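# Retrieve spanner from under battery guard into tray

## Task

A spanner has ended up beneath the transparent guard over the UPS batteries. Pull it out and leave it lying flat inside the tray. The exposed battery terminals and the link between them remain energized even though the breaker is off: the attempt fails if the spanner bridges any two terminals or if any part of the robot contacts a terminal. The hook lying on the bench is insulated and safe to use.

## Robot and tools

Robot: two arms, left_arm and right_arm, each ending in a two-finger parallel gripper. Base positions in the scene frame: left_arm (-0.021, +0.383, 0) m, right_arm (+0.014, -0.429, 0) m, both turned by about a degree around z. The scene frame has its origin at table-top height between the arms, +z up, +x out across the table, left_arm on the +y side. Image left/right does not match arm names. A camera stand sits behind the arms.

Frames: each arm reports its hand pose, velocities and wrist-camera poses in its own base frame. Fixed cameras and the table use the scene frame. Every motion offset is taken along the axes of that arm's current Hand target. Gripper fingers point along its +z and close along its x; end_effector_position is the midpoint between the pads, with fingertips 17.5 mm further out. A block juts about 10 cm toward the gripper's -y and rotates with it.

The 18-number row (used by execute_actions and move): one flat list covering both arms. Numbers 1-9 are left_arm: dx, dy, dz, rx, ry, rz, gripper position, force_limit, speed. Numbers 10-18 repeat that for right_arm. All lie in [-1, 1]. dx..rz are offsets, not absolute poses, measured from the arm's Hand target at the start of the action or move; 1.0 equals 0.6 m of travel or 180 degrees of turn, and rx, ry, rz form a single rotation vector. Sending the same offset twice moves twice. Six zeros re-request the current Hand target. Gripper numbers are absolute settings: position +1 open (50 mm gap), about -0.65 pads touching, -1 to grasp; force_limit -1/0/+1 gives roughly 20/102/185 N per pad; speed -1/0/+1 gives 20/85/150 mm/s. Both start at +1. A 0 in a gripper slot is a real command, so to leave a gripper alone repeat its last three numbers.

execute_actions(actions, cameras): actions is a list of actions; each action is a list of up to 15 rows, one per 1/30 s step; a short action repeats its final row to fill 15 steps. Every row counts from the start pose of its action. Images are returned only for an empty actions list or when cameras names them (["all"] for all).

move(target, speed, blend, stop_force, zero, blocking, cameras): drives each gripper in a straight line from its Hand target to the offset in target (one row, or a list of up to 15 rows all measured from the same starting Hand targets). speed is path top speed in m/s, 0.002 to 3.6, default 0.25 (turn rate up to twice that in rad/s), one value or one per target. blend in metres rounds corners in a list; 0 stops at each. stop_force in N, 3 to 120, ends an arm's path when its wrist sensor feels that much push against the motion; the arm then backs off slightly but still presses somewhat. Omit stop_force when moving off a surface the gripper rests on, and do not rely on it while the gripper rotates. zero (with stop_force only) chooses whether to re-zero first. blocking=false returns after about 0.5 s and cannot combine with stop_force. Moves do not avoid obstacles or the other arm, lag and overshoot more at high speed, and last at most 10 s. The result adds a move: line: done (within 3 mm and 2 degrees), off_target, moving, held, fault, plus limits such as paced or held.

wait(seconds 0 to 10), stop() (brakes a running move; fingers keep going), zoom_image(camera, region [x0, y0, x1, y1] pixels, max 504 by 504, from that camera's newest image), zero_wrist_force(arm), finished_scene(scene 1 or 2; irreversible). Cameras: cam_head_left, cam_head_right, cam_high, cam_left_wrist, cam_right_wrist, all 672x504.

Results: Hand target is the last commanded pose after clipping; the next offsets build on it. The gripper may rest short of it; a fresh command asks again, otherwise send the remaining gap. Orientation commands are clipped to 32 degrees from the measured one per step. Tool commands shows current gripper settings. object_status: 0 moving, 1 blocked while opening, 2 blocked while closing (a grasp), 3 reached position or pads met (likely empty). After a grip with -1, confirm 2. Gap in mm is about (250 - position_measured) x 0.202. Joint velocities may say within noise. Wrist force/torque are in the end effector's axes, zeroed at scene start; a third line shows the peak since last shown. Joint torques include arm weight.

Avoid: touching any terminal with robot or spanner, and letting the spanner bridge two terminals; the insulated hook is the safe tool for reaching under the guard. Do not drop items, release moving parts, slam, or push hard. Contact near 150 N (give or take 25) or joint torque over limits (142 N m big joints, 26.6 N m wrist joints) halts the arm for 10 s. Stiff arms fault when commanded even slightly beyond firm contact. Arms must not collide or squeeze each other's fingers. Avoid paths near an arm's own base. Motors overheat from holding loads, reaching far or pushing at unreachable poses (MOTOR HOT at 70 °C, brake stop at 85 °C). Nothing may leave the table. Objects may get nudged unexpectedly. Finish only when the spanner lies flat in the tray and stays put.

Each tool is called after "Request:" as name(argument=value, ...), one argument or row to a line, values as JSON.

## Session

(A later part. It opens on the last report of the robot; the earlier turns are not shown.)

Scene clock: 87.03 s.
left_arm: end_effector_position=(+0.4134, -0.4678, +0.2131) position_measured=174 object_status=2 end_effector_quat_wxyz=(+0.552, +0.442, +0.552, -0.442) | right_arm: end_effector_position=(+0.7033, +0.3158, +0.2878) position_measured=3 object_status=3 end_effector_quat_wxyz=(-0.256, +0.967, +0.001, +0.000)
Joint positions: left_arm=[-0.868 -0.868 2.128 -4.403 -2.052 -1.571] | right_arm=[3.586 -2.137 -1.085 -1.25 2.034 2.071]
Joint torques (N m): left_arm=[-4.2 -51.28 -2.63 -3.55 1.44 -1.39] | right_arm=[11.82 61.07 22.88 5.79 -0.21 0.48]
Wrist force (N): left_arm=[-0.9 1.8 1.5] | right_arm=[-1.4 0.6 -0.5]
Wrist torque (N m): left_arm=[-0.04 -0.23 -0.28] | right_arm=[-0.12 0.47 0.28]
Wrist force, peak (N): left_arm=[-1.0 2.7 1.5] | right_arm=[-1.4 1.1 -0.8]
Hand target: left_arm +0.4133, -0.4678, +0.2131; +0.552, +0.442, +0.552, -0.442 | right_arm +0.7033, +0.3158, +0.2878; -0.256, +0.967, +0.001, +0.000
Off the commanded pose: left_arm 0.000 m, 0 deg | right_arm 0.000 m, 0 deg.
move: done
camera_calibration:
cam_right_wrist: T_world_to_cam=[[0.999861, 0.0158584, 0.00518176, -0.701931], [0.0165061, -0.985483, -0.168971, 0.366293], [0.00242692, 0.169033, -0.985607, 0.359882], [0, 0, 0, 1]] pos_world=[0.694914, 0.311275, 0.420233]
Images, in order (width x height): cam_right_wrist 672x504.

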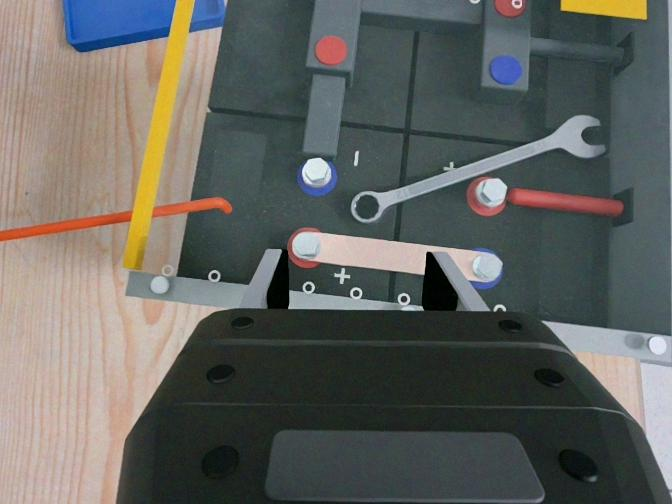

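Request:
move(
  target=[0.04,0,0,0,0,0,-1,-0.4,-0.8,0,0,0,0,0,0,1,-0.5,-0.5],
  speed=0.005,
  stop_force=3,
  cameras=["cam_right_wrist"],
)

Request:
zoom_image(
  camera="cam_right_wrist",
  region=[100, 100, 350, 300],
)

Scene clock: 90.33 s.
left_arm: end_effector_position=(+0.4134, -0.4678, +0.2024) position_measured=174 object_status=2 end_effector_quat_wxyz=(+0.552, +0.442, +0.552, -0.442) | right_arm: end_effector_position=(+0.7033, +0.3158, +0.2878) position_measured=3 object_status=3 end_effector_quat_wxyz=(-0.256, +0.967, +0.001, +0.000)
Joint positions: left_arm=[-0.868 -0.839 2.124 -4.427 -2.052 -1.571] | right_arm=[3.586 -2.137 -1.085 -1.25 2.034 2.071]
Joint torques (N m): left_arm=[-5.58 -49.94 -4.65 0.08 0.6 0.53] | right_arm=[11.66 61.01 23.08 5.73 -0.05 0.24]
Wrist force (N): left_arm=[-3.4 1.4 1.3] | right_arm=[-1.3 0.4 -0.4]
Wrist torque (N m): left_arm=[-0.06 -0.29 0.39] | right_arm=[-0.17 0.44 0.28]
Wrist force, peak (N): left_arm=[-4.0 1.0 1.4] | right_arm=[-1.8 0.8 -0.2]
Hand target: left_arm +0.4134, -0.4678, +0.2024; +0.552, +0.442, +0.552, -0.442 (not the last commanded pose) | right_arm +0.7033, +0.3158, +0.2878; -0.256, +0.967, +0.001, +0.000
Off the commanded pose: left_arm 0.013 m, 0 deg | right_arm 0.000 m, 0 deg.
move: contact (left_arm)
camera_calibration:
cam_right_wrist: T_world_to_cam=[[0.999861, 0.0158584, 0.00518176, -0.701931], [0.0165061, -0.985483, -0.168971, 0.366293], [0.00242692, 0.169033, -0.985607, 0.359882], [0, 0, 0, 1]] pos_world=[0.694914, 0.311275, 0.420233]
Images, in order (width x height): cam_right_wrist 672x504.

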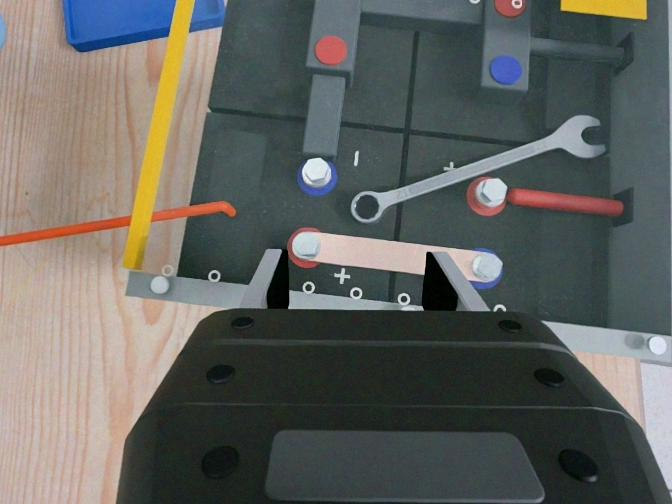

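Scaled by 2.016 from the camera's 672x504 image, which has a finer 960x720 frame.

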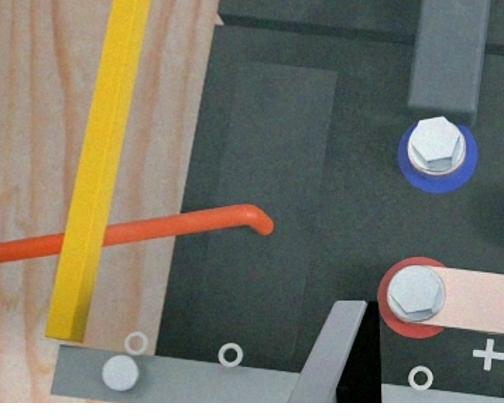

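Request:
move(
  target=[
    [-0.0175,0,0,0,0,0,-1,-0.4,-0.8,0,0,0,0,0,0,1,-0.5,-0.5],
    [-0.0175,0.15,0,0,0,0,-1,-0.4,-0.8,0,0,0,0,0,0,1,-0.5,-0.5],
  ],
  speed=0.04,
  stop_force=6,
  cameras=["cam_right_wrist"],
)

Request:
zoom_image(
  camera="cam_right_wrist",
  region=[200, 100, 600, 400],
)

Scene clock: 94.83 s.
left_arm: end_effector_position=(+0.5012, -0.4481, +0.2130) position_measured=174 object_status=2 end_effector_quat_wxyz=(+0.552, +0.442, +0.552, -0.442) | right_arm: end_effector_position=(+0.7033, +0.3158, +0.2878) position_measured=3 object_status=3 end_effector_quat_wxyz=(-0.256, +0.967, +0.001, +0.000)
Joint positions: left_arm=[-0.692 -0.797 1.92 -4.265 -2.228 -1.571] | right_arm=[3.586 -2.137 -1.085 -1.25 2.034 2.071]
Joint torques (N m): left_arm=[-6.64 -57.15 -10.84 -2.76 1.95 -1.35] | right_arm=[11.18 60.94 22.87 5.8 -0.02 -0.15]
Wrist force (N): left_arm=[-0.6 1.6 1.1] | right_arm=[-1.1 0.6 -0.3]
Wrist torque (N m): left_arm=[-0.07 -0.29 -0.21] | right_arm=[-0.14 0.41 0.28]
Wrist force, peak (N): left_arm=[-3.6 1.5 1.4] | right_arm=[-1.5 1.0 -0.7]
Hand target: left_arm +0.5012, -0.4481, +0.2130; +0.552, +0.442, +0.552, -0.442 | right_arm +0.7033, +0.3158, +0.2878; -0.256, +0.967, +0.001, +0.000
Off the commanded pose: left_arm 0.000 m, 0 deg | right_arm 0.000 m, 0 deg.
move: done
camera_calibration:
cam_right_wrist: T_world_to_cam=[[0.999861, 0.0158584, 0.00518176, -0.701931], [0.0165061, -0.985483, -0.168971, 0.366293], [0.00242692, 0.169033, -0.985607, 0.359882], [0, 0, 0, 1]] pos_world=[0.694914, 0.311275, 0.420233]
Images, in order (width x height): cam_right_wrist 672x504.

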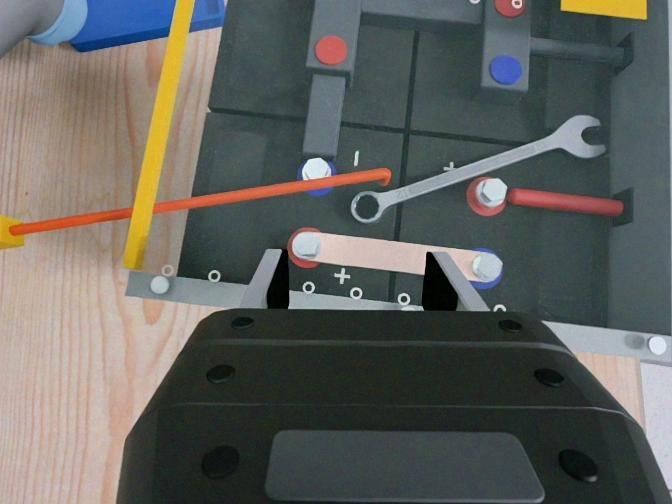

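Scaled by 1.260 from the camera's 672x504 image, which has a finer 960x720 frame.

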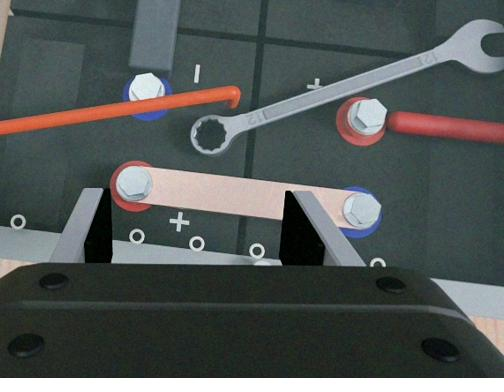

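Request:
move(
  target=[
    [0,0.03,0.00667,0,0,0,-1,-0.4,-0.8,0,0,0,0,0,0,1,-0.5,-0.5],
    [0,0.11,0.00667,0,0,0,-1,-0.4,-0.8,0,0,0,0,0,0,1,-0.5,-0.5],
  ],
  speed=0.04,
  stop_force=6,
  cameras=["cam_right_wrist","cam_high","cam_head_left"],
)

Request:
zoom_image(
  camera="cam_high",
  region=[100, 80, 500, 380],
)

Scene clock: 98.33 s.
left_arm: end_effector_position=(+0.5664, -0.4375, +0.2130) position_measured=174 object_status=2 end_effector_quat_wxyz=(+0.552, +0.442, +0.552, -0.442) | right_arm: end_effector_position=(+0.7033, +0.3158, +0.2878) position_measured=3 object_status=3 end_effector_quat_wxyz=(-0.256, +0.967, +0.001, +0.000)
Joint positions: left_arm=[-0.596 -0.728 1.739 -4.153 -2.324 -1.571] | right_arm=[3.586 -2.137 -1.085 -1.25 2.034 2.071]
Joint torques (N m): left_arm=[-5.63 -60.7 -14.91 -2.3 2.03 -1.05] | right_arm=[11.79 61.46 23.84 5.67 -0.08 -0.34]
Wrist force (N): left_arm=[-1.0 1.6 1.5] | right_arm=[-1.2 0.9 -0.1]
Wrist torque (N m): left_arm=[-0.06 -0.21 -0.19] | right_arm=[-0.09 0.44 0.27]
Wrist force, peak (N): left_arm=[-0.6 2.5 1.5] | right_arm=[-1.5 1.1 -0.5]
Hand target: left_arm +0.5664, -0.4375, +0.2130; +0.552, +0.442, +0.552, -0.442 | right_arm +0.7033, +0.3158, +0.2878; -0.256, +0.967, +0.001, +0.000
Off the commanded pose: left_arm 0.000 m, 0 deg | right_arm 0.000 m, 0 deg.
move: done
camera_calibration:
cam_right_wrist: T_world_to_cam=[[0.999861, 0.0158584, 0.00518176, -0.701931], [0.0165061, -0.985483, -0.168971, 0.366293], [0.00242692, 0.169033, -0.985607, 0.359882], [0, 0, 0, 1]] pos_world=[0.694914, 0.311275, 0.420233]
Images, in order (width x height): cam_head_left 672x504, cam_high 672x504, cam_right_wrist 672x504.

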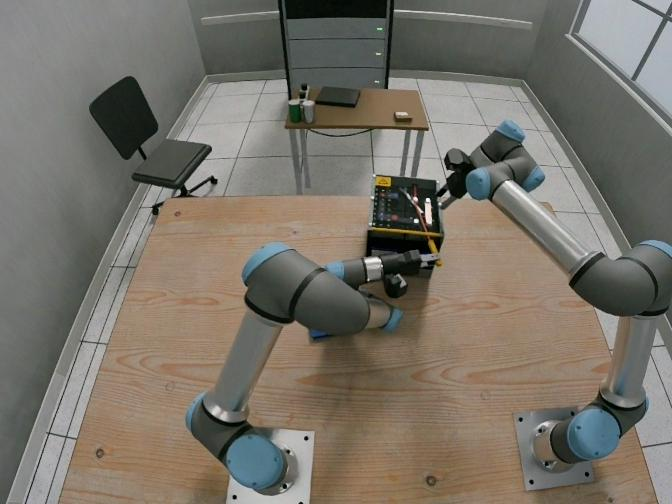

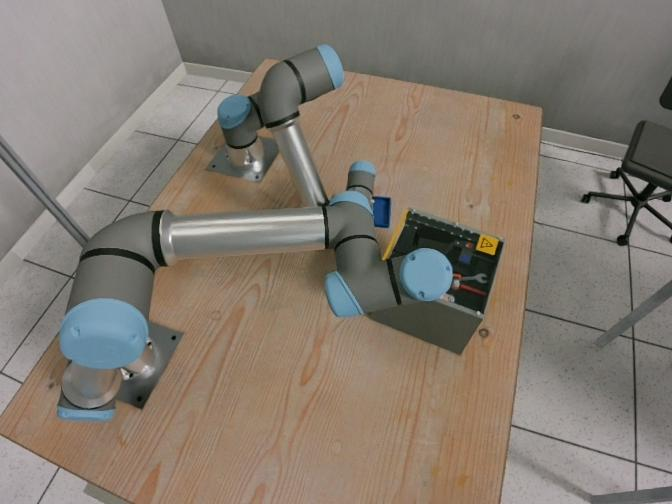

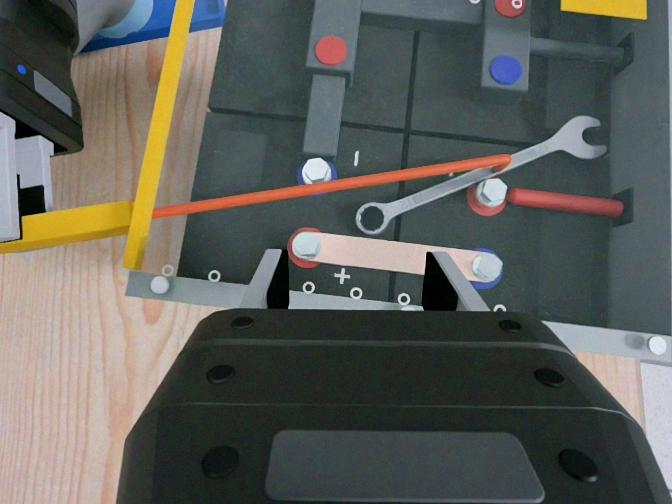

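Scaled by 1.260 from the camera's 672x504 image, which has a finer 960x720 frame.

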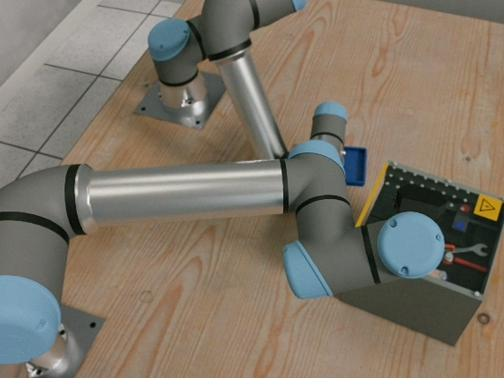

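Request:
zoom_image(
  camera="cam_right_wrist",
  region=[0, 0, 220, 280],
)

Request:
zoom_image(
  camera="cam_head_left",
  region=[320, 150, 500, 330],
)

Scaled by 1.800 from the camera's 672x504 image, which has a finer 960x720 frame.

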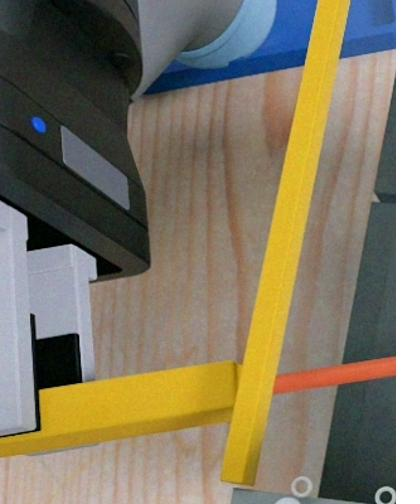

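Scaled by 2.800 from the camera's 672x504 image, which has a finer 960x720 frame.

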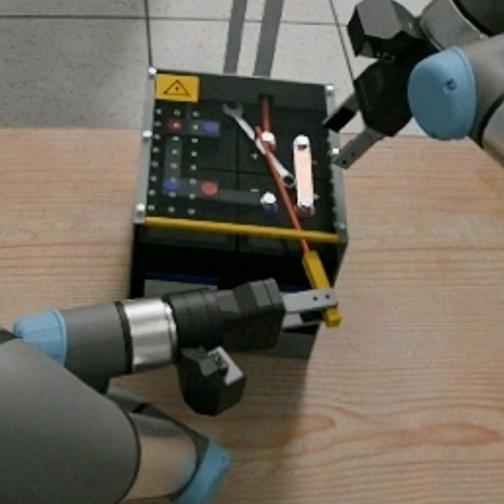

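Request:
move(
  target=[0,0.0617,0,0,0,0,-1,-0.4,-0.8,0,0,0,0,0,0,1,-0.5,-0.5],
  speed=0.03,
  stop_force=6,
  cameras=["cam_right_wrist","cam_head_left"],
)

Request:
zoom_image(
  camera="cam_right_wrist",
  region=[420, 60, 660, 260],
)

Request:
zoom_image(
  camera="cam_head_left",
  region=[320, 150, 500, 330],
)

Scene clock: 101.53 s.
left_arm: end_effector_position=(+0.6026, -0.4294, +0.2131) position_measured=174 object_status=2 end_effector_quat_wxyz=(+0.552, +0.442, +0.552, -0.442) | right_arm: end_effector_position=(+0.7033, +0.3158, +0.2878) position_measured=3 object_status=3 end_effector_quat_wxyz=(-0.256, +0.967, +0.001, +0.000)
Joint positions: left_arm=[-0.547 -0.685 1.633 -4.09 -2.373 -1.571] | right_arm=[3.586 -2.137 -1.085 -1.25 2.034 2.071]
Joint torques (N m): left_arm=[-6.33 -62.98 -9.27 -3.41 1.67 -1.49] | right_arm=[11.13 60.58 23.98 5.64 -0.05 -0.63]
Wrist force (N): left_arm=[-0.9 1.5 1.3] | right_arm=[-0.9 0.9 -0.4]
Wrist torque (N m): left_arm=[-0.09 -0.23 -0.19] | right_arm=[-0.08 0.39 0.27]
Wrist force, peak (N): left_arm=[-0.9 2.4 1.3] | right_arm=[-1.6 1.1 -0.6]
Hand target: left_arm +0.6026, -0.4294, +0.2131; +0.552, +0.442, +0.552, -0.442 | right_arm +0.7033, +0.3158, +0.2878; -0.256, +0.967, +0.001, +0.000
Off the commanded pose: left_arm 0.000 m, 0 deg | right_arm 0.000 m, 0 deg.
move: done
camera_calibration:
cam_right_wrist: T_world_to_cam=[[0.999861, 0.0158584, 0.00518176, -0.701931], [0.0165061, -0.985483, -0.168971, 0.366293], [0.00242692, 0.169033, -0.985607, 0.359882], [0, 0, 0, 1]] pos_world=[0.694914, 0.311275, 0.420233]
Images, in order (width x height): cam_head_left 672x504, cam_right_wrist 672x504.

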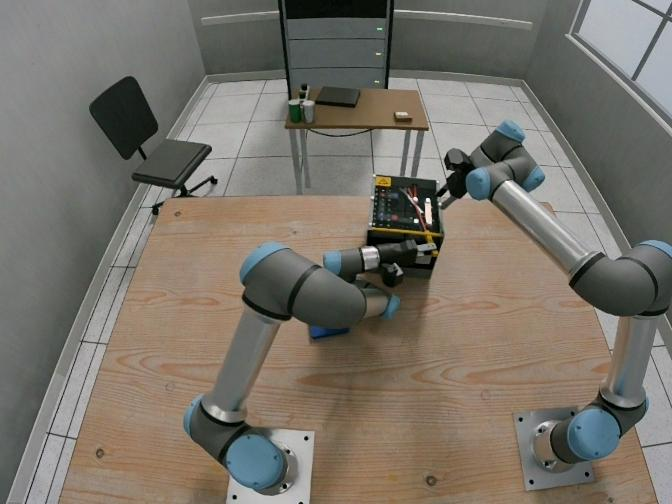

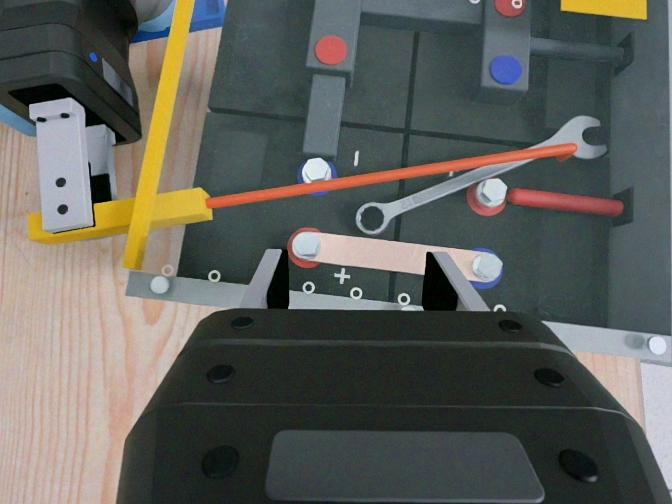

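Scaled by 2.100 from the camera's 672x504 image, which has a finer 960x720 frame.

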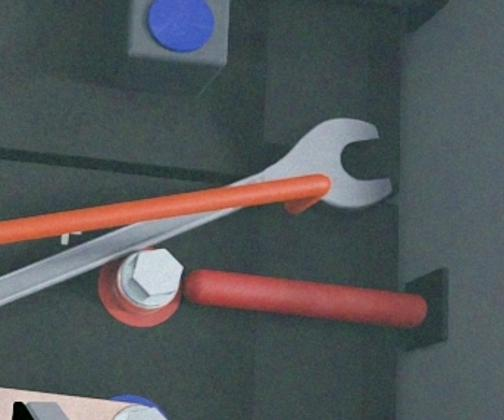

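Scaled by 2.800 from the camera's 672x504 image, which has a finer 960x720 frame.

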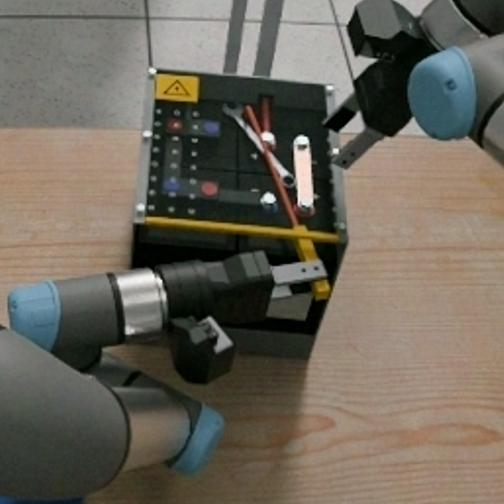

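Request:
move(
  target=[0.0158,0,0,0,0,0,-1,-0.4,-0.8,0,0,0,0,0,0,1,-0.5,-0.5],
  speed=0.01,
  stop_force=4,
  cameras=["cam_right_wrist"],
)

Request:
zoom_image(
  camera="cam_right_wrist",
  region=[420, 60, 660, 260],
)

Scene clock: 103.87 s.
left_arm: end_effector_position=(+0.6026, -0.4294, +0.2036) position_measured=174 object_status=2 end_effector_quat_wxyz=(+0.552, +0.442, +0.552, -0.442) | right_arm: end_effector_position=(+0.7033, +0.3158, +0.2878) position_measured=3 object_status=3 end_effector_quat_wxyz=(-0.256, +0.967, +0.001, +0.000)
Joint positions: left_arm=[-0.547 -0.667 1.63 -4.105 -2.373 -1.571] | right_arm=[3.586 -2.137 -1.085 -1.25 2.034 2.071]
Joint torques (N m): left_arm=[-4.94 -62.22 -11.73 0.08 1.55 -0.4] | right_arm=[11.09 60.82 24.22 5.64 -0.02 -0.86]
Wrist force (N): left_arm=[-2.7 1.3 1.4] | right_arm=[-1.3 0.6 -0.6]
Wrist torque (N m): left_arm=[-0.08 -0.27 0.31] | right_arm=[-0.14 0.45 0.27]
Wrist force, peak (N): left_arm=[-3.4 0.9 1.4] | right_arm=[-1.5 1.0 -0.5]
Hand target: left_arm +0.6026, -0.4294, +0.2036; +0.552, +0.442, +0.552, -0.442 | right_arm +0.7033, +0.3158, +0.2878; -0.256, +0.967, +0.001, +0.000
Off the commanded pose: left_arm 0.000 m, 0 deg | right_arm 0.000 m, 0 deg.
move: done
camera_calibration:
cam_right_wrist: T_world_to_cam=[[0.999861, 0.0158584, 0.00518176, -0.701931], [0.0165061, -0.985483, -0.168971, 0.366293], [0.00242692, 0.169033, -0.985607, 0.359882], [0, 0, 0, 1]] pos_world=[0.694914, 0.311275, 0.420233]
Images, in order (width x height): cam_right_wrist 672x504.

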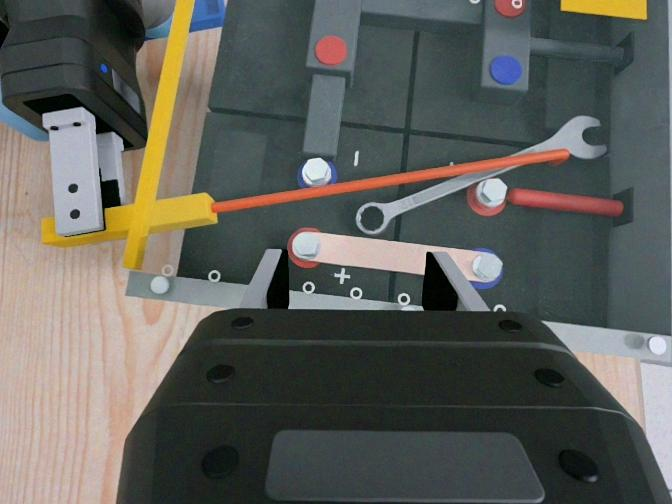

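Scaled by 2.100 from the camera's 672x504 image, which has a finer 960x720 frame.

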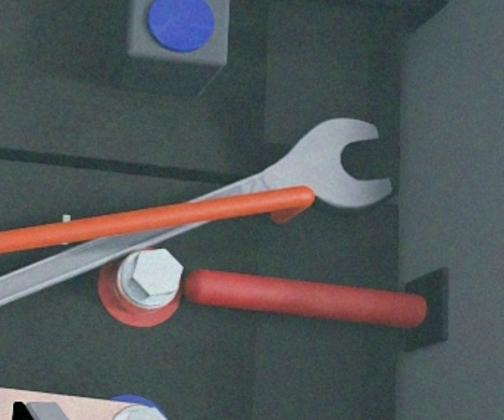

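Request:
move(
  target=[
    [-0.0017,0,0,0,0,0,-1,-0.4,-0.8,0,0,0,0,0,0,1,-0.5,-0.5],
    [-0.0017,-0.0002,0.0362,-0.025,0,0,-1,-0.4,-0.8,0,0,0,0,0,0,1,-0.5,-0.5],
  ],
  speed=0.03,
  cameras=["cam_right_wrist"],
)

Request:
zoom_image(
  camera="cam_right_wrist",
  region=[420, 60, 660, 260],
)

Scene clock: 107.40 s.
left_arm: end_effector_position=(+0.6071, -0.4507, +0.2046) position_measured=174 object_status=2 end_effector_quat_wxyz=(+0.569, +0.420, +0.569, -0.420) | right_arm: end_effector_position=(+0.7033, +0.3158, +0.2878) position_measured=3 object_status=3 end_effector_quat_wxyz=(-0.256, +0.967, +0.001, +0.000)
Joint positions: left_arm=[-0.602 -0.677 1.648 -4.114 -2.24 -1.571] | right_arm=[3.586 -2.137 -1.085 -1.25 2.034 2.071]
Joint torques (N m): left_arm=[7.62 -58.3 -14.96 -1.92 -1.98 1.97] | right_arm=[11.67 61.23 23.66 5.66 0.04 -1.17]
Wrist force (N): left_arm=[-1.9 1.7 1.2] | right_arm=[-1.0 0.6 -0.3]
Wrist torque (N m): left_arm=[-0.13 -0.27 0.13] | right_arm=[-0.14 0.41 0.27]
Wrist force, peak (N): left_arm=[-2.7 1.8 1.3] | right_arm=[-1.7 0.9 -0.4]
Hand target: left_arm +0.6072, -0.4506, +0.2046; +0.569, +0.420, +0.569, -0.420 | right_arm +0.7033, +0.3158, +0.2878; -0.256, +0.967, +0.001, +0.000
Off the commanded pose: left_arm 0.000 m, 0 deg | right_arm 0.000 m, 0 deg.
move: done
camera_calibration:
cam_right_wrist: T_world_to_cam=[[0.999861, 0.0158584, 0.00518176, -0.701931], [0.0165061, -0.985483, -0.168971, 0.366293], [0.00242692, 0.169033, -0.985607, 0.359882], [0, 0, 0, 1]] pos_world=[0.694914, 0.311275, 0.420233]
Images, in order (width x height): cam_right_wrist 672x504.

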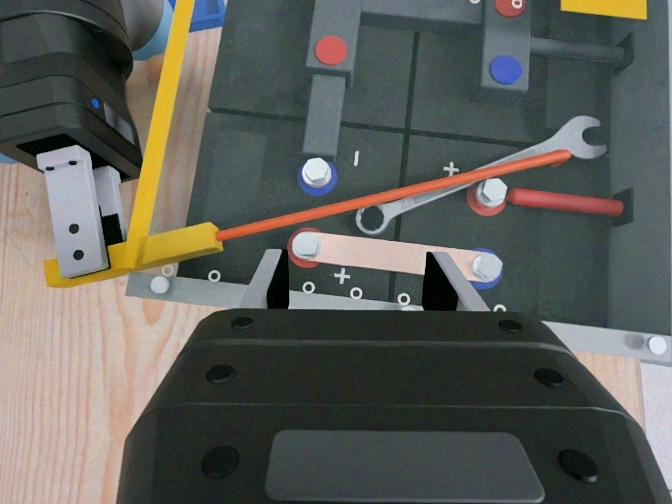

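Scaled by 2.100 from the camera's 672x504 image, which has a finer 960x720 frame.

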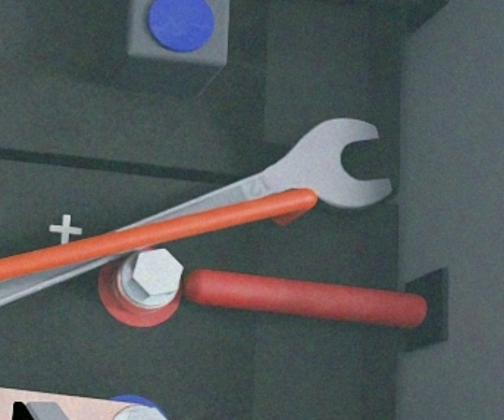

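Request:
move(
  target=[0,-0.0017,-0.023,0,0,0,-1,-0.4,-0.8,0,0,0,0,0,0,1,-0.5,-0.5],
  speed=0.015,
  stop_force=8,
  cameras=["cam_right_wrist"],
)

Request:
zoom_image(
  camera="cam_right_wrist",
  region=[280, 60, 640, 280],
)

Scene clock: 109.70 s.
left_arm: end_effector_position=(+0.6022, -0.4377, +0.2046) position_measured=174 object_status=2 end_effector_quat_wxyz=(+0.569, +0.420, +0.569, -0.420) | right_arm: end_effector_position=(+0.7033, +0.3158, +0.2878) position_measured=3 object_status=3 end_effector_quat_wxyz=(-0.256, +0.967, +0.001, +0.000)
Joint positions: left_arm=[-0.588 -0.689 1.68 -4.133 -2.254 -1.571] | right_arm=[3.586 -2.137 -1.085 -1.25 2.034 2.071]
Joint torques (N m): left_arm=[-5.92 -40.01 -20.45 -0.52 1.3 -0.65] | right_arm=[11.14 60.95 24.18 5.64 0.01 -1.3]
Wrist force (N): left_arm=[-1.4 1.5 2.4] | right_arm=[-1.4 0.9 -0.4]
Wrist torque (N m): left_arm=[0.15 -0.29 0.01] | right_arm=[-0.08 0.47 0.27]
Wrist force, peak (N): left_arm=[-2.1 1.8 1.7] | right_arm=[-1.6 1.1 -0.5]
Hand target: left_arm +0.6022, -0.4377, +0.2046; +0.569, +0.420, +0.569, -0.420 | right_arm +0.7033, +0.3158, +0.2878; -0.256, +0.967, +0.001, +0.000
Off the commanded pose: left_arm 0.000 m, 0 deg | right_arm 0.000 m, 0 deg.
move: done
camera_calibration:
cam_right_wrist: T_world_to_cam=[[0.999861, 0.0158584, 0.00518176, -0.701931], [0.0165061, -0.985483, -0.168971, 0.366293], [0.00242692, 0.169033, -0.985607, 0.359882], [0, 0, 0, 1]] pos_world=[0.694914, 0.311275, 0.420233]
Images, in order (width x height): cam_right_wrist 672x504.

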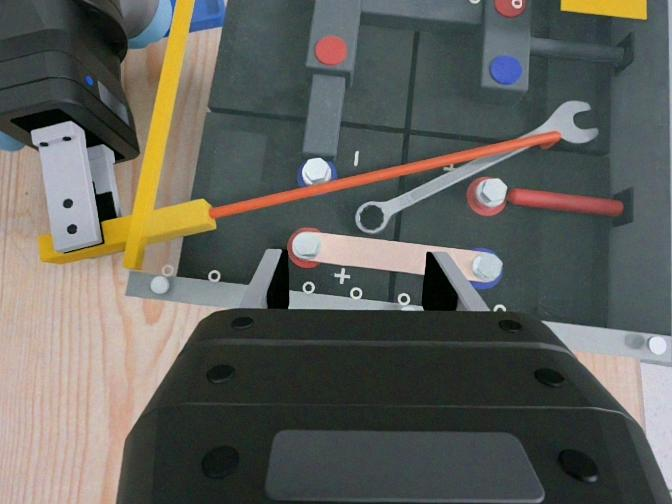

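Scaled by 1.400 from the camera's 672x504 image, which has a finer 960x720 frame.

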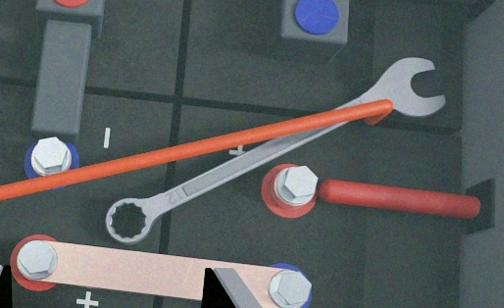

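Request:
move(
  target=[
    [0,-0.0002,0.0362,-0.025,0,0,-1,-0.4,-0.8,0,0,0,0,0,0,1,-0.5,-0.5],
    [0,-0.0022,0.0139,-0.025,0,0,-1,-0.4,-0.8,0,0,0,0,0,0,1,-0.5,-0.5],
  ],
  speed=[0.03,0.015],
  cameras=["cam_right_wrist"],
)

Request:
zoom_image(
  camera="cam_right_wrist",
  region=[280, 60, 640, 280],
)

Scene clock: 112.47 s.
left_arm: end_effector_position=(+0.6033, -0.4460, +0.2047) position_measured=174 object_status=2 end_effector_quat_wxyz=(+0.585, +0.397, +0.585, -0.397) | right_arm: end_effector_position=(+0.7033, +0.3158, +0.2878) position_measured=3 object_status=3 end_effector_quat_wxyz=(-0.256, +0.967, +0.001, +0.000)
Joint positions: left_arm=[-0.63 -0.704 1.718 -4.157 -2.134 -1.571] | right_arm=[3.586 -2.137 -1.085 -1.25 2.034 2.071]
Joint torques (N m): left_arm=[-4.1 -47.22 -19.44 -0.48 0.38 1.43] | right_arm=[11.61 60.46 24.12 5.66 -0.08 -1.56]
Wrist force (N): left_arm=[-1.8 1.6 1.9] | right_arm=[-1.1 0.6 -0.4]
Wrist torque (N m): left_arm=[0.06 -0.30 0.16] | right_arm=[-0.15 0.41 0.27]
Wrist force, peak (N): left_arm=[-2.2 1.5 1.9] | right_arm=[-1.8 0.6 -0.3]
Hand target: left_arm +0.6034, -0.4461, +0.2046; +0.585, +0.397, +0.585, -0.397 | right_arm +0.7033, +0.3158, +0.2878; -0.256, +0.967, +0.001, +0.000
Off the commanded pose: left_arm 0.000 m, 0 deg | right_arm 0.000 m, 0 deg.
move: done
camera_calibration:
cam_right_wrist: T_world_to_cam=[[0.999861, 0.0158584, 0.00518176, -0.701931], [0.0165061, -0.985483, -0.168971, 0.366293], [0.00242692, 0.169033, -0.985607, 0.359882], [0, 0, 0, 1]] pos_world=[0.694914, 0.311275, 0.420233]
Images, in order (width x height): cam_right_wrist 672x504.

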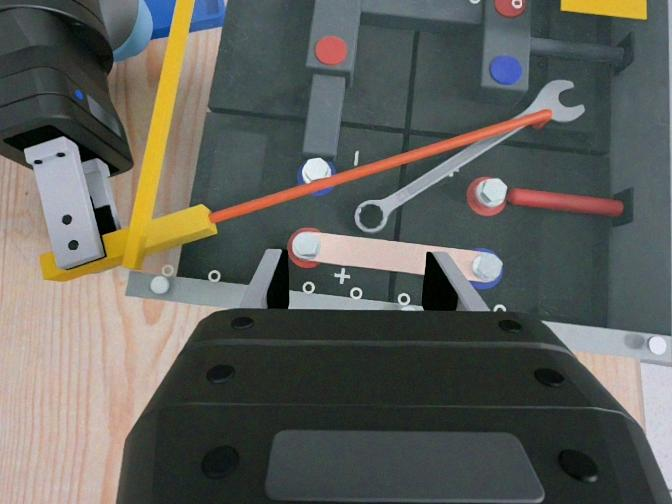

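Scaled by 1.400 from the camera's 672x504 image, which has a finer 960x720 frame.

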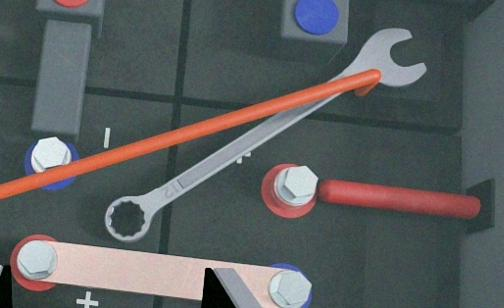

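Request:
move(
  target=[
    [0,0,0.0035,0,0,0,-1,-0.4,-0.8,0,0,0,0,0,0,1,-0.5,-0.5],
    [-0.0148,0,0.0035,0,0,0,-1,-0.4,-0.8,0,0,0,0,0,0,1,-0.5,-0.5],
    [-0.0148,-0.1733,-0.0762,0.0778,0,0,-1,-0.4,-0.8,0,0,0,0,0,0,1,-0.5,-0.5],
  ],
  speed=[0.02,0.02,0.05],
  blend=[0.001,0.002,0],
  cameras=["cam_right_wrist"],
)

Request:
zoom_image(
  camera="cam_right_wrist",
  region=[260, 120, 460, 280],
)

Scene clock: 118.20 s.
left_arm: end_effector_position=(+0.4896, -0.4420, +0.2135) position_measured=174 object_status=2 end_effector_quat_wxyz=(+0.533, +0.466, +0.532, -0.466) end_effector_velocity=(+0.003, +0.000, +0.000) end_effector_angular_velocity=(+0.002, +0.002, +0.007) | right_arm: end_effector_position=(+0.7033, +0.3158, +0.2878) position_measured=3 object_status=3 end_effector_quat_wxyz=(-0.256, +0.967, +0.001, +0.000)
Joint positions: left_arm=[-0.661 -0.792 1.901 -4.253 -2.347 -1.571] | right_arm=[3.586 -2.137 -1.085 -1.25 2.034 2.071]
Joint velocities: left_arm=[0.001 0.001 -0.003 0.004 0.007 0] | right_arm=[within noise]
Joint torques (N m): left_arm=[6.51 -34.49 -19.35 0.68 2.27 1.26] | right_arm=[11.18 60.47 24.06 5.65 -0.09 -1.61]
Wrist force (N): left_arm=[-3.6 0.5 0.6] | right_arm=[-1.2 0.4 -0.3]
Wrist torque (N m): left_arm=[-0.29 -0.29 0.49] | right_arm=[-0.16 0.44 0.27]
Wrist force, peak (N): left_arm=[-4.1 3.4 0.6] | right_arm=[-1.8 0.7 -0.9]
Hand target: left_arm +0.4898, -0.4420, +0.2134; +0.533, +0.466, +0.532, -0.465 | right_arm +0.7033, +0.3158, +0.2878; -0.256, +0.967, +0.001, +0.000
Off the commanded pose: left_arm 0.000 m, 0 deg | right_arm 0.000 m, 0 deg.
move: done
camera_calibration:
cam_right_wrist: T_world_to_cam=[[0.999861, 0.0158584, 0.00518176, -0.701931], [0.0165061, -0.985483, -0.168971, 0.366293], [0.00242692, 0.169033, -0.985607, 0.359882], [0, 0, 0, 1]] pos_world=[0.694914, 0.311275, 0.420233]
Images, in order (width x height): cam_right_wrist 672x504.

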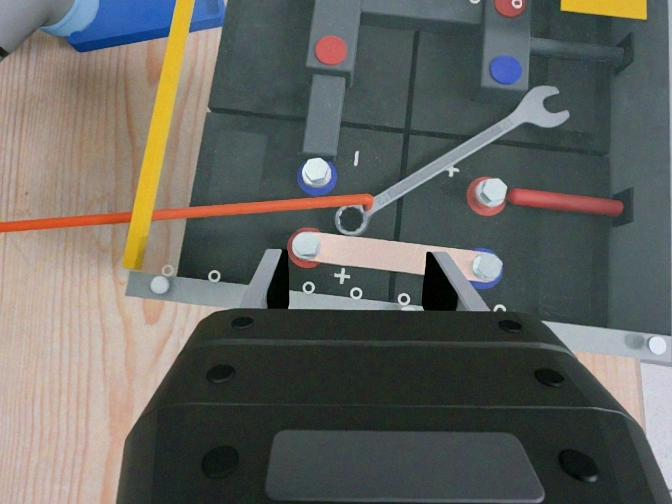

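Scaled by 2.520 from the camera's 672x504 image, which has a finer 960x720 frame.

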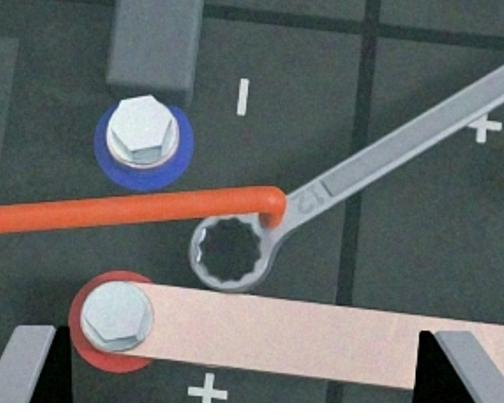

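Request:
move(
  target=[-0.01,0,0,0,0,0,-1,-0.4,-0.8,0,0,0,0,0,0,1,-0.5,-0.5],
  speed=0.02,
  cameras=["cam_right_wrist"],
)

Request:
zoom_image(
  camera="cam_right_wrist",
  region=[290, 160, 410, 260],
)

Scene clock: 119.17 s.
left_arm: end_effector_position=(+0.4898, -0.4420, +0.2195) position_measured=174 object_status=2 end_effector_quat_wxyz=(+0.533, +0.466, +0.532, -0.465) | right_arm: end_effector_position=(+0.7033, +0.3158, +0.2878) position_measured=3 object_status=3 end_effector_quat_wxyz=(-0.256, +0.967, +0.001, +0.000)
Joint positions: left_arm=[-0.661 -0.805 1.903 -4.241 -2.347 -1.571] | right_arm=[3.586 -2.137 -1.085 -1.25 2.034 2.071]
Joint torques (N m): left_arm=[6.61 -38.31 -7.78 -3.02 0.63 -0.52] | right_arm=[11.25 60.33 24 5.64 -0.01 -1.58]
Wrist force (N): left_arm=[-0.7 1.5 1.0] | right_arm=[-1.0 1.1 0.0]
Wrist torque (N m): left_arm=[-0.07 -0.27 -0.22] | right_arm=[-0.06 0.40 0.27]
Wrist force, peak (N): left_arm=[-4.3 0.2 0.6] | right_arm=[-1.6 0.6 -0.5]
Hand target: left_arm +0.4898, -0.4420, +0.2194; +0.533, +0.466, +0.532, -0.465 | right_arm +0.7033, +0.3158, +0.2878; -0.256, +0.967, +0.001, +0.000
Off the commanded pose: left_arm 0.000 m, 0 deg | right_arm 0.000 m, 0 deg.
move: done
camera_calibration:
cam_right_wrist: T_world_to_cam=[[0.999861, 0.0158584, 0.00518176, -0.701931], [0.0165061, -0.985483, -0.168971, 0.366293], [0.00242692, 0.169033, -0.985607, 0.359882], [0, 0, 0, 1]] pos_world=[0.694914, 0.311275, 0.420233]
Images, in order (width x height): cam_right_wrist 672x504.

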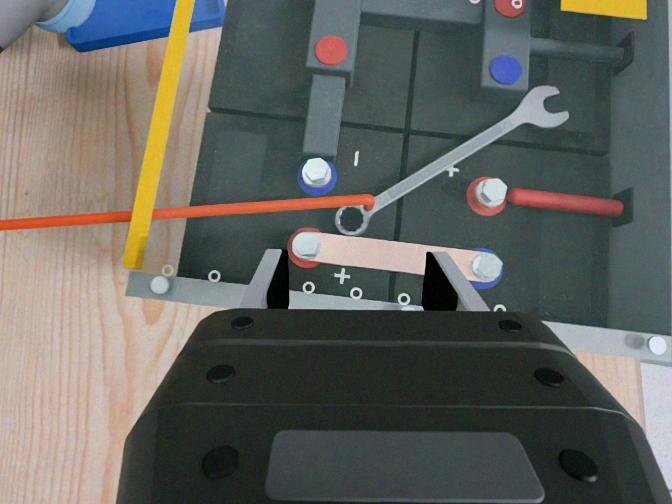

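Scaled by 4.200 from the camera's 672x504 image, which has a finer 960x720 frame.

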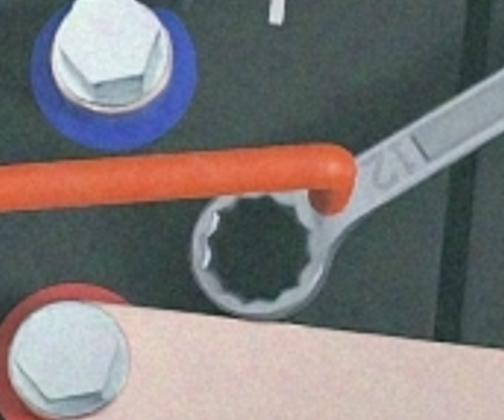

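Request:
move(
  target=[0,-0.014,0.0032,0,0,0,-1,-0.4,-0.8,0,0,0,0,0,0,1,-0.5,-0.5],
  speed=0.03,
  cameras=["cam_right_wrist"],
)

Request:
zoom_image(
  camera="cam_right_wrist",
  region=[290, 160, 410, 260],
)

Scene clock: 120.23 s.
left_arm: end_effector_position=(+0.4817, -0.4450, +0.2195) position_measured=174 object_status=2 end_effector_quat_wxyz=(+0.533, +0.466, +0.532, -0.465) | right_arm: end_effector_position=(+0.7033, +0.3158, +0.2878) position_measured=3 object_status=3 end_effector_quat_wxyz=(-0.256, +0.967, +0.001, +0.000)
Joint positions: left_arm=[-0.677 -0.812 1.923 -4.253 -2.331 -1.571] | right_arm=[3.586 -2.137 -1.085 -1.25 2.034 2.071]
Joint torques (N m): left_arm=[7.63 -42.07 -19.09 -0.45 -1.02 -0.71] | right_arm=[10.91 60.94 24.89 5.57 -0.09 -1.68]
Wrist force (N): left_arm=[-0.9 1.8 1.1] | right_arm=[-1.1 0.5 -0.6]
Wrist torque (N m): left_arm=[-0.04 -0.25 -0.22] | right_arm=[-0.15 0.42 0.27]
Wrist force, peak (N): left_arm=[-0.8 2.1 1.1] | right_arm=[-1.5 0.9 -0.4]
Hand target: left_arm +0.4818, -0.4450, +0.2194; +0.533, +0.466, +0.532, -0.465 | right_arm +0.7033, +0.3158, +0.2878; -0.256, +0.967, +0.001, +0.000
Off the commanded pose: left_arm 0.000 m, 0 deg | right_arm 0.000 m, 0 deg.
move: done
camera_calibration:
cam_right_wrist: T_world_to_cam=[[0.999861, 0.0158584, 0.00518176, -0.701931], [0.0165061, -0.985483, -0.168971, 0.366293], [0.00242692, 0.169033, -0.985607, 0.359882], [0, 0, 0, 1]] pos_world=[0.694914, 0.311275, 0.420233]
Images, in order (width x height): cam_right_wrist 672x504.

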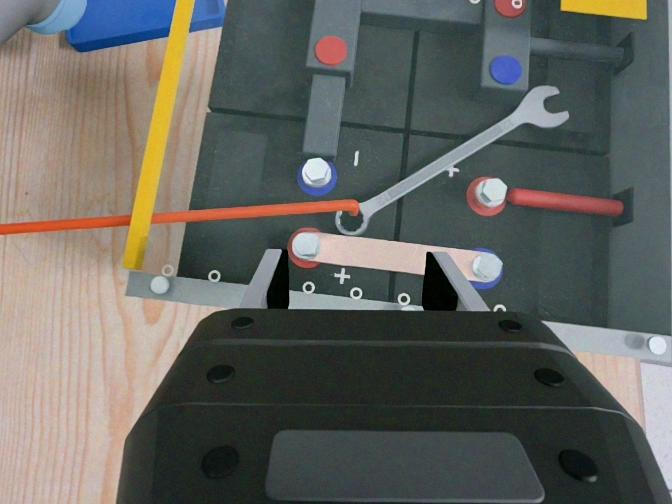

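Scaled by 4.200 from the camera's 672x504 image, which has a finer 960x720 frame.

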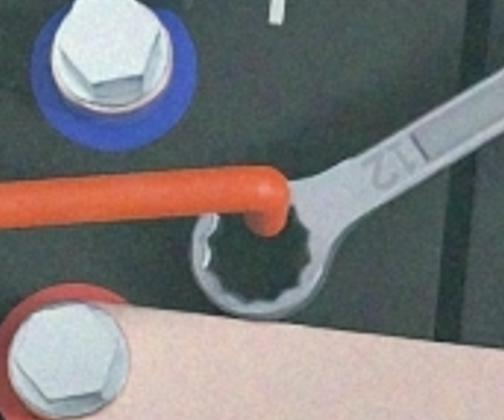

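Request:
move(
  target=[0.0265,0,0,0,0,0,-1,-0.4,-0.8,0,0,0,0,0,0,1,-0.5,-0.5],
  speed=0.01,
  stop_force=3,
  cameras=["cam_right_wrist"],
)

Request:
zoom_image(
  camera="cam_right_wrist",
  region=[290, 160, 410, 260],
)

Scene clock: 123.03 s.
left_arm: end_effector_position=(+0.4818, -0.4450, +0.2035) position_measured=174 object_status=2 end_effector_quat_wxyz=(+0.533, +0.466, +0.532, -0.465) | right_arm: end_effector_position=(+0.7033, +0.3158, +0.2878) position_measured=3 object_status=3 end_effector_quat_wxyz=(-0.256, +0.967, +0.001, +0.000)
Joint positions: left_arm=[-0.677 -0.776 1.917 -4.284 -2.331 -1.571] | right_arm=[3.586 -2.137 -1.085 -1.25 2.034 2.071]
Joint torques (N m): left_arm=[8.34 -54.8 -8.62 -0.13 -1.66 0.99] | right_arm=[11.3 60.38 24.28 5.49 0.04 -1.69]
Wrist force (N): left_arm=[-2.4 0.9 1.2] | right_arm=[-1.1 0.7 -0.3]
Wrist torque (N m): left_arm=[-0.12 -0.30 0.24] | right_arm=[-0.11 0.42 0.27]
Wrist force, peak (N): left_arm=[-3.2 1.1 1.3] | right_arm=[-1.5 1.1 -0.4]
Hand target: left_arm +0.4818, -0.4450, +0.2035; +0.533, +0.466, +0.532, -0.465 | right_arm +0.7033, +0.3158, +0.2878; -0.256, +0.967, +0.001, +0.000
Off the commanded pose: left_arm 0.000 m, 0 deg | right_arm 0.000 m, 0 deg.
move: done
camera_calibration:
cam_right_wrist: T_world_to_cam=[[0.999861, 0.0158584, 0.00518176, -0.701931], [0.0165061, -0.985483, -0.168971, 0.366293], [0.00242692, 0.169033, -0.985607, 0.359882], [0, 0, 0, 1]] pos_world=[0.694914, 0.311275, 0.420233]
Images, in order (width x height): cam_right_wrist 672x504.

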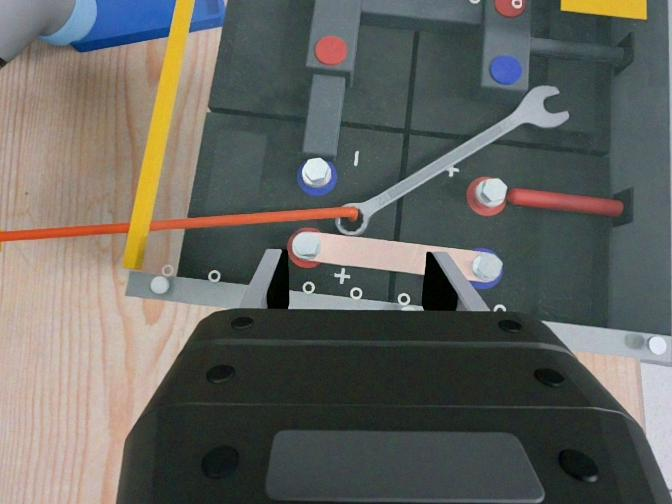

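Scaled by 4.200 from the camera's 672x504 image, which has a finer 960x720 frame.

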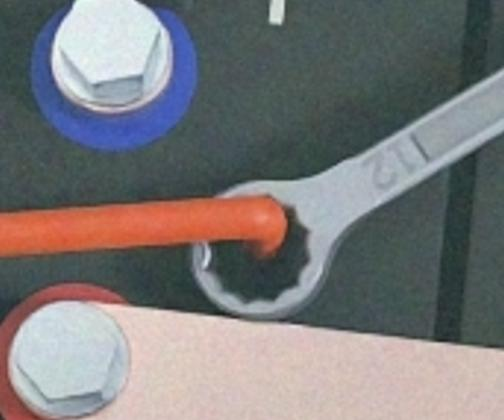

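Request:
move(
  target=[
    [-0.0025,0,0,0,0,0,-1,-0.4,-0.8,0,0,0,0,0,0,1,-0.5,-0.5],
    [-0.0025,-0.03,-0.0117,0,0,0,-1,-0.4,-0.8,0,0,0,0,0,0,1,-0.5,-0.5],
  ],
  speed=0.01,
  stop_force=8,
  cameras=["cam_right_wrist"],
)

Request:
zoom_image(
  camera="cam_right_wrist",
  region=[270, 140, 410, 260],
)

Scene clock: 126.57 s.
left_arm: end_effector_position=(+0.4630, -0.4405, +0.2050) position_measured=174 object_status=2 end_effector_quat_wxyz=(+0.533, +0.466, +0.532, -0.465) | right_arm: end_effector_position=(+0.7033, +0.3158, +0.2878) position_measured=3 object_status=3 end_effector_quat_wxyz=(-0.256, +0.967, +0.001, +0.000)
Joint positions: left_arm=[-0.695 -0.8 1.976 -4.319 -2.313 -1.571] | right_arm=[3.586 -2.137 -1.085 -1.25 2.034 2.071]
Joint torques (N m): left_arm=[7.04 -33.12 -18.33 -0.51 -0.79 1.48] | right_arm=[10.86 60.66 24.61 5.6 0.05 -1.71]
Wrist force (N): left_arm=[-1.4 1.6 1.4] | right_arm=[-1.0 0.9 -0.1]
Wrist torque (N m): left_arm=[-0.06 -0.22 -0.09] | right_arm=[-0.10 0.40 0.27]
Wrist force, peak (N): left_arm=[-2.6 1.2 1.1] | right_arm=[-1.7 0.7 -0.6]
Hand target: left_arm +0.4630, -0.4404, +0.2050; +0.533, +0.466, +0.532, -0.465 | right_arm +0.7033, +0.3158, +0.2878; -0.256, +0.967, +0.001, +0.000
Off the commanded pose: left_arm 0.000 m, 0 deg | right_arm 0.000 m, 0 deg.
move: done
camera_calibration:
cam_right_wrist: T_world_to_cam=[[0.999861, 0.0158584, 0.00518176, -0.701931], [0.0165061, -0.985483, -0.168971, 0.366293], [0.00242692, 0.169033, -0.985607, 0.359882], [0, 0, 0, 1]] pos_world=[0.694914, 0.311275, 0.420233]
Images, in order (width x height): cam_right_wrist 672x504.

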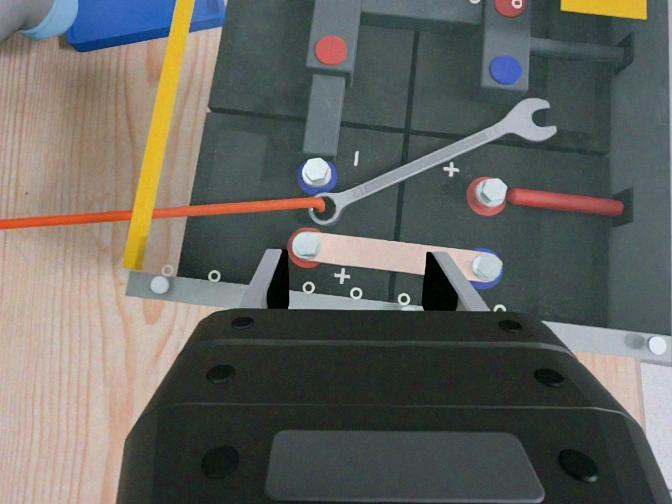

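Scaled by 3.600 from the camera's 672x504 image, which has a finer 960x720 frame.

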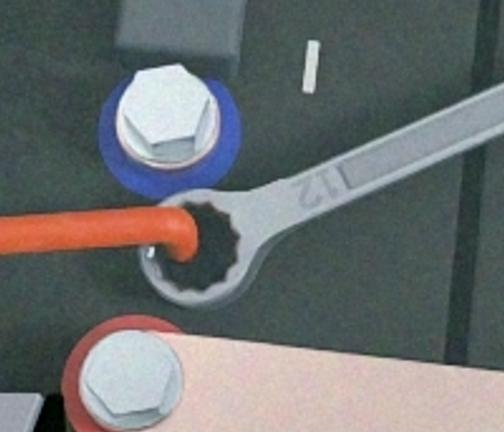

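Request:
move(
  target=[0,-0.0322,-0.0019,0,0,0,-1,-0.4,-0.8,0,0,0,0,0,0,1,-0.5,-0.5],
  speed=0.01,
  stop_force=8,
  cameras=["cam_right_wrist"],
)

Request:
zoom_image(
  camera="cam_right_wrist",
  region=[250, 140, 390, 260],
)

Scene clock: 129.87 s.
left_arm: end_effector_position=(+0.4437, -0.4419, +0.2050) position_measured=174 object_status=2 end_effector_quat_wxyz=(+0.533, +0.466, +0.532, -0.465) | right_arm: end_effector_position=(+0.7033, +0.3158, +0.2878) position_measured=3 object_status=3 end_effector_quat_wxyz=(-0.256, +0.967, +0.001, +0.000)
Joint positions: left_arm=[-0.726 -0.817 2.028 -4.354 -2.282 -1.571] | right_arm=[3.586 -2.137 -1.085 -1.25 2.034 2.071]
Joint torques (N m): left_arm=[5.96 -33.02 -16.72 -0.33 -1.08 1.81] | right_arm=[10.5 60.23 24.07 5.51 0.1 -1.71]
Wrist force (N): left_arm=[-1.1 1.6 1.4] | right_arm=[-1.3 0.6 -0.7]
Wrist torque (N m): left_arm=[-0.05 -0.23 -0.15] | right_arm=[-0.13 0.45 0.27]
Wrist force, peak (N): left_arm=[-1.8 2.4 1.2] | right_arm=[-1.6 0.9 -0.2]
Hand target: left_arm +0.4437, -0.4419, +0.2050; +0.533, +0.466, +0.532, -0.465 | right_arm +0.7033, +0.3158, +0.2878; -0.256, +0.967, +0.001, +0.000
Off the commanded pose: left_arm 0.000 m, 0 deg | right_arm 0.000 m, 0 deg.
move: done
camera_calibration:
cam_right_wrist: T_world_to_cam=[[0.999861, 0.0158584, 0.00518176, -0.701931], [0.0165061, -0.985483, -0.168971, 0.366293], [0.00242692, 0.169033, -0.985607, 0.359882], [0, 0, 0, 1]] pos_world=[0.694914, 0.311275, 0.420233]
Images, in order (width x height): cam_right_wrist 672x504.

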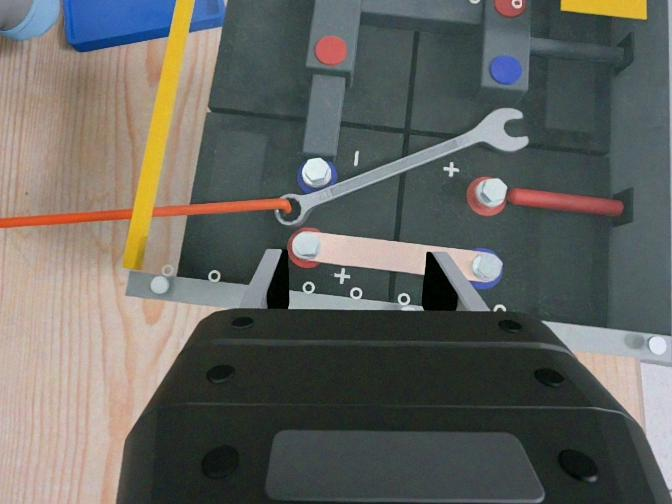

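Scaled by 3.600 from the camera's 672x504 image, which has a finer 960x720 frame.

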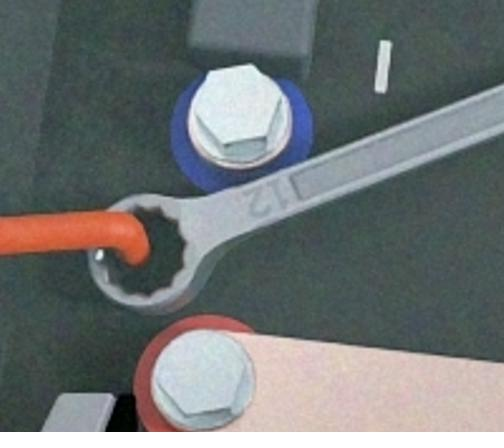

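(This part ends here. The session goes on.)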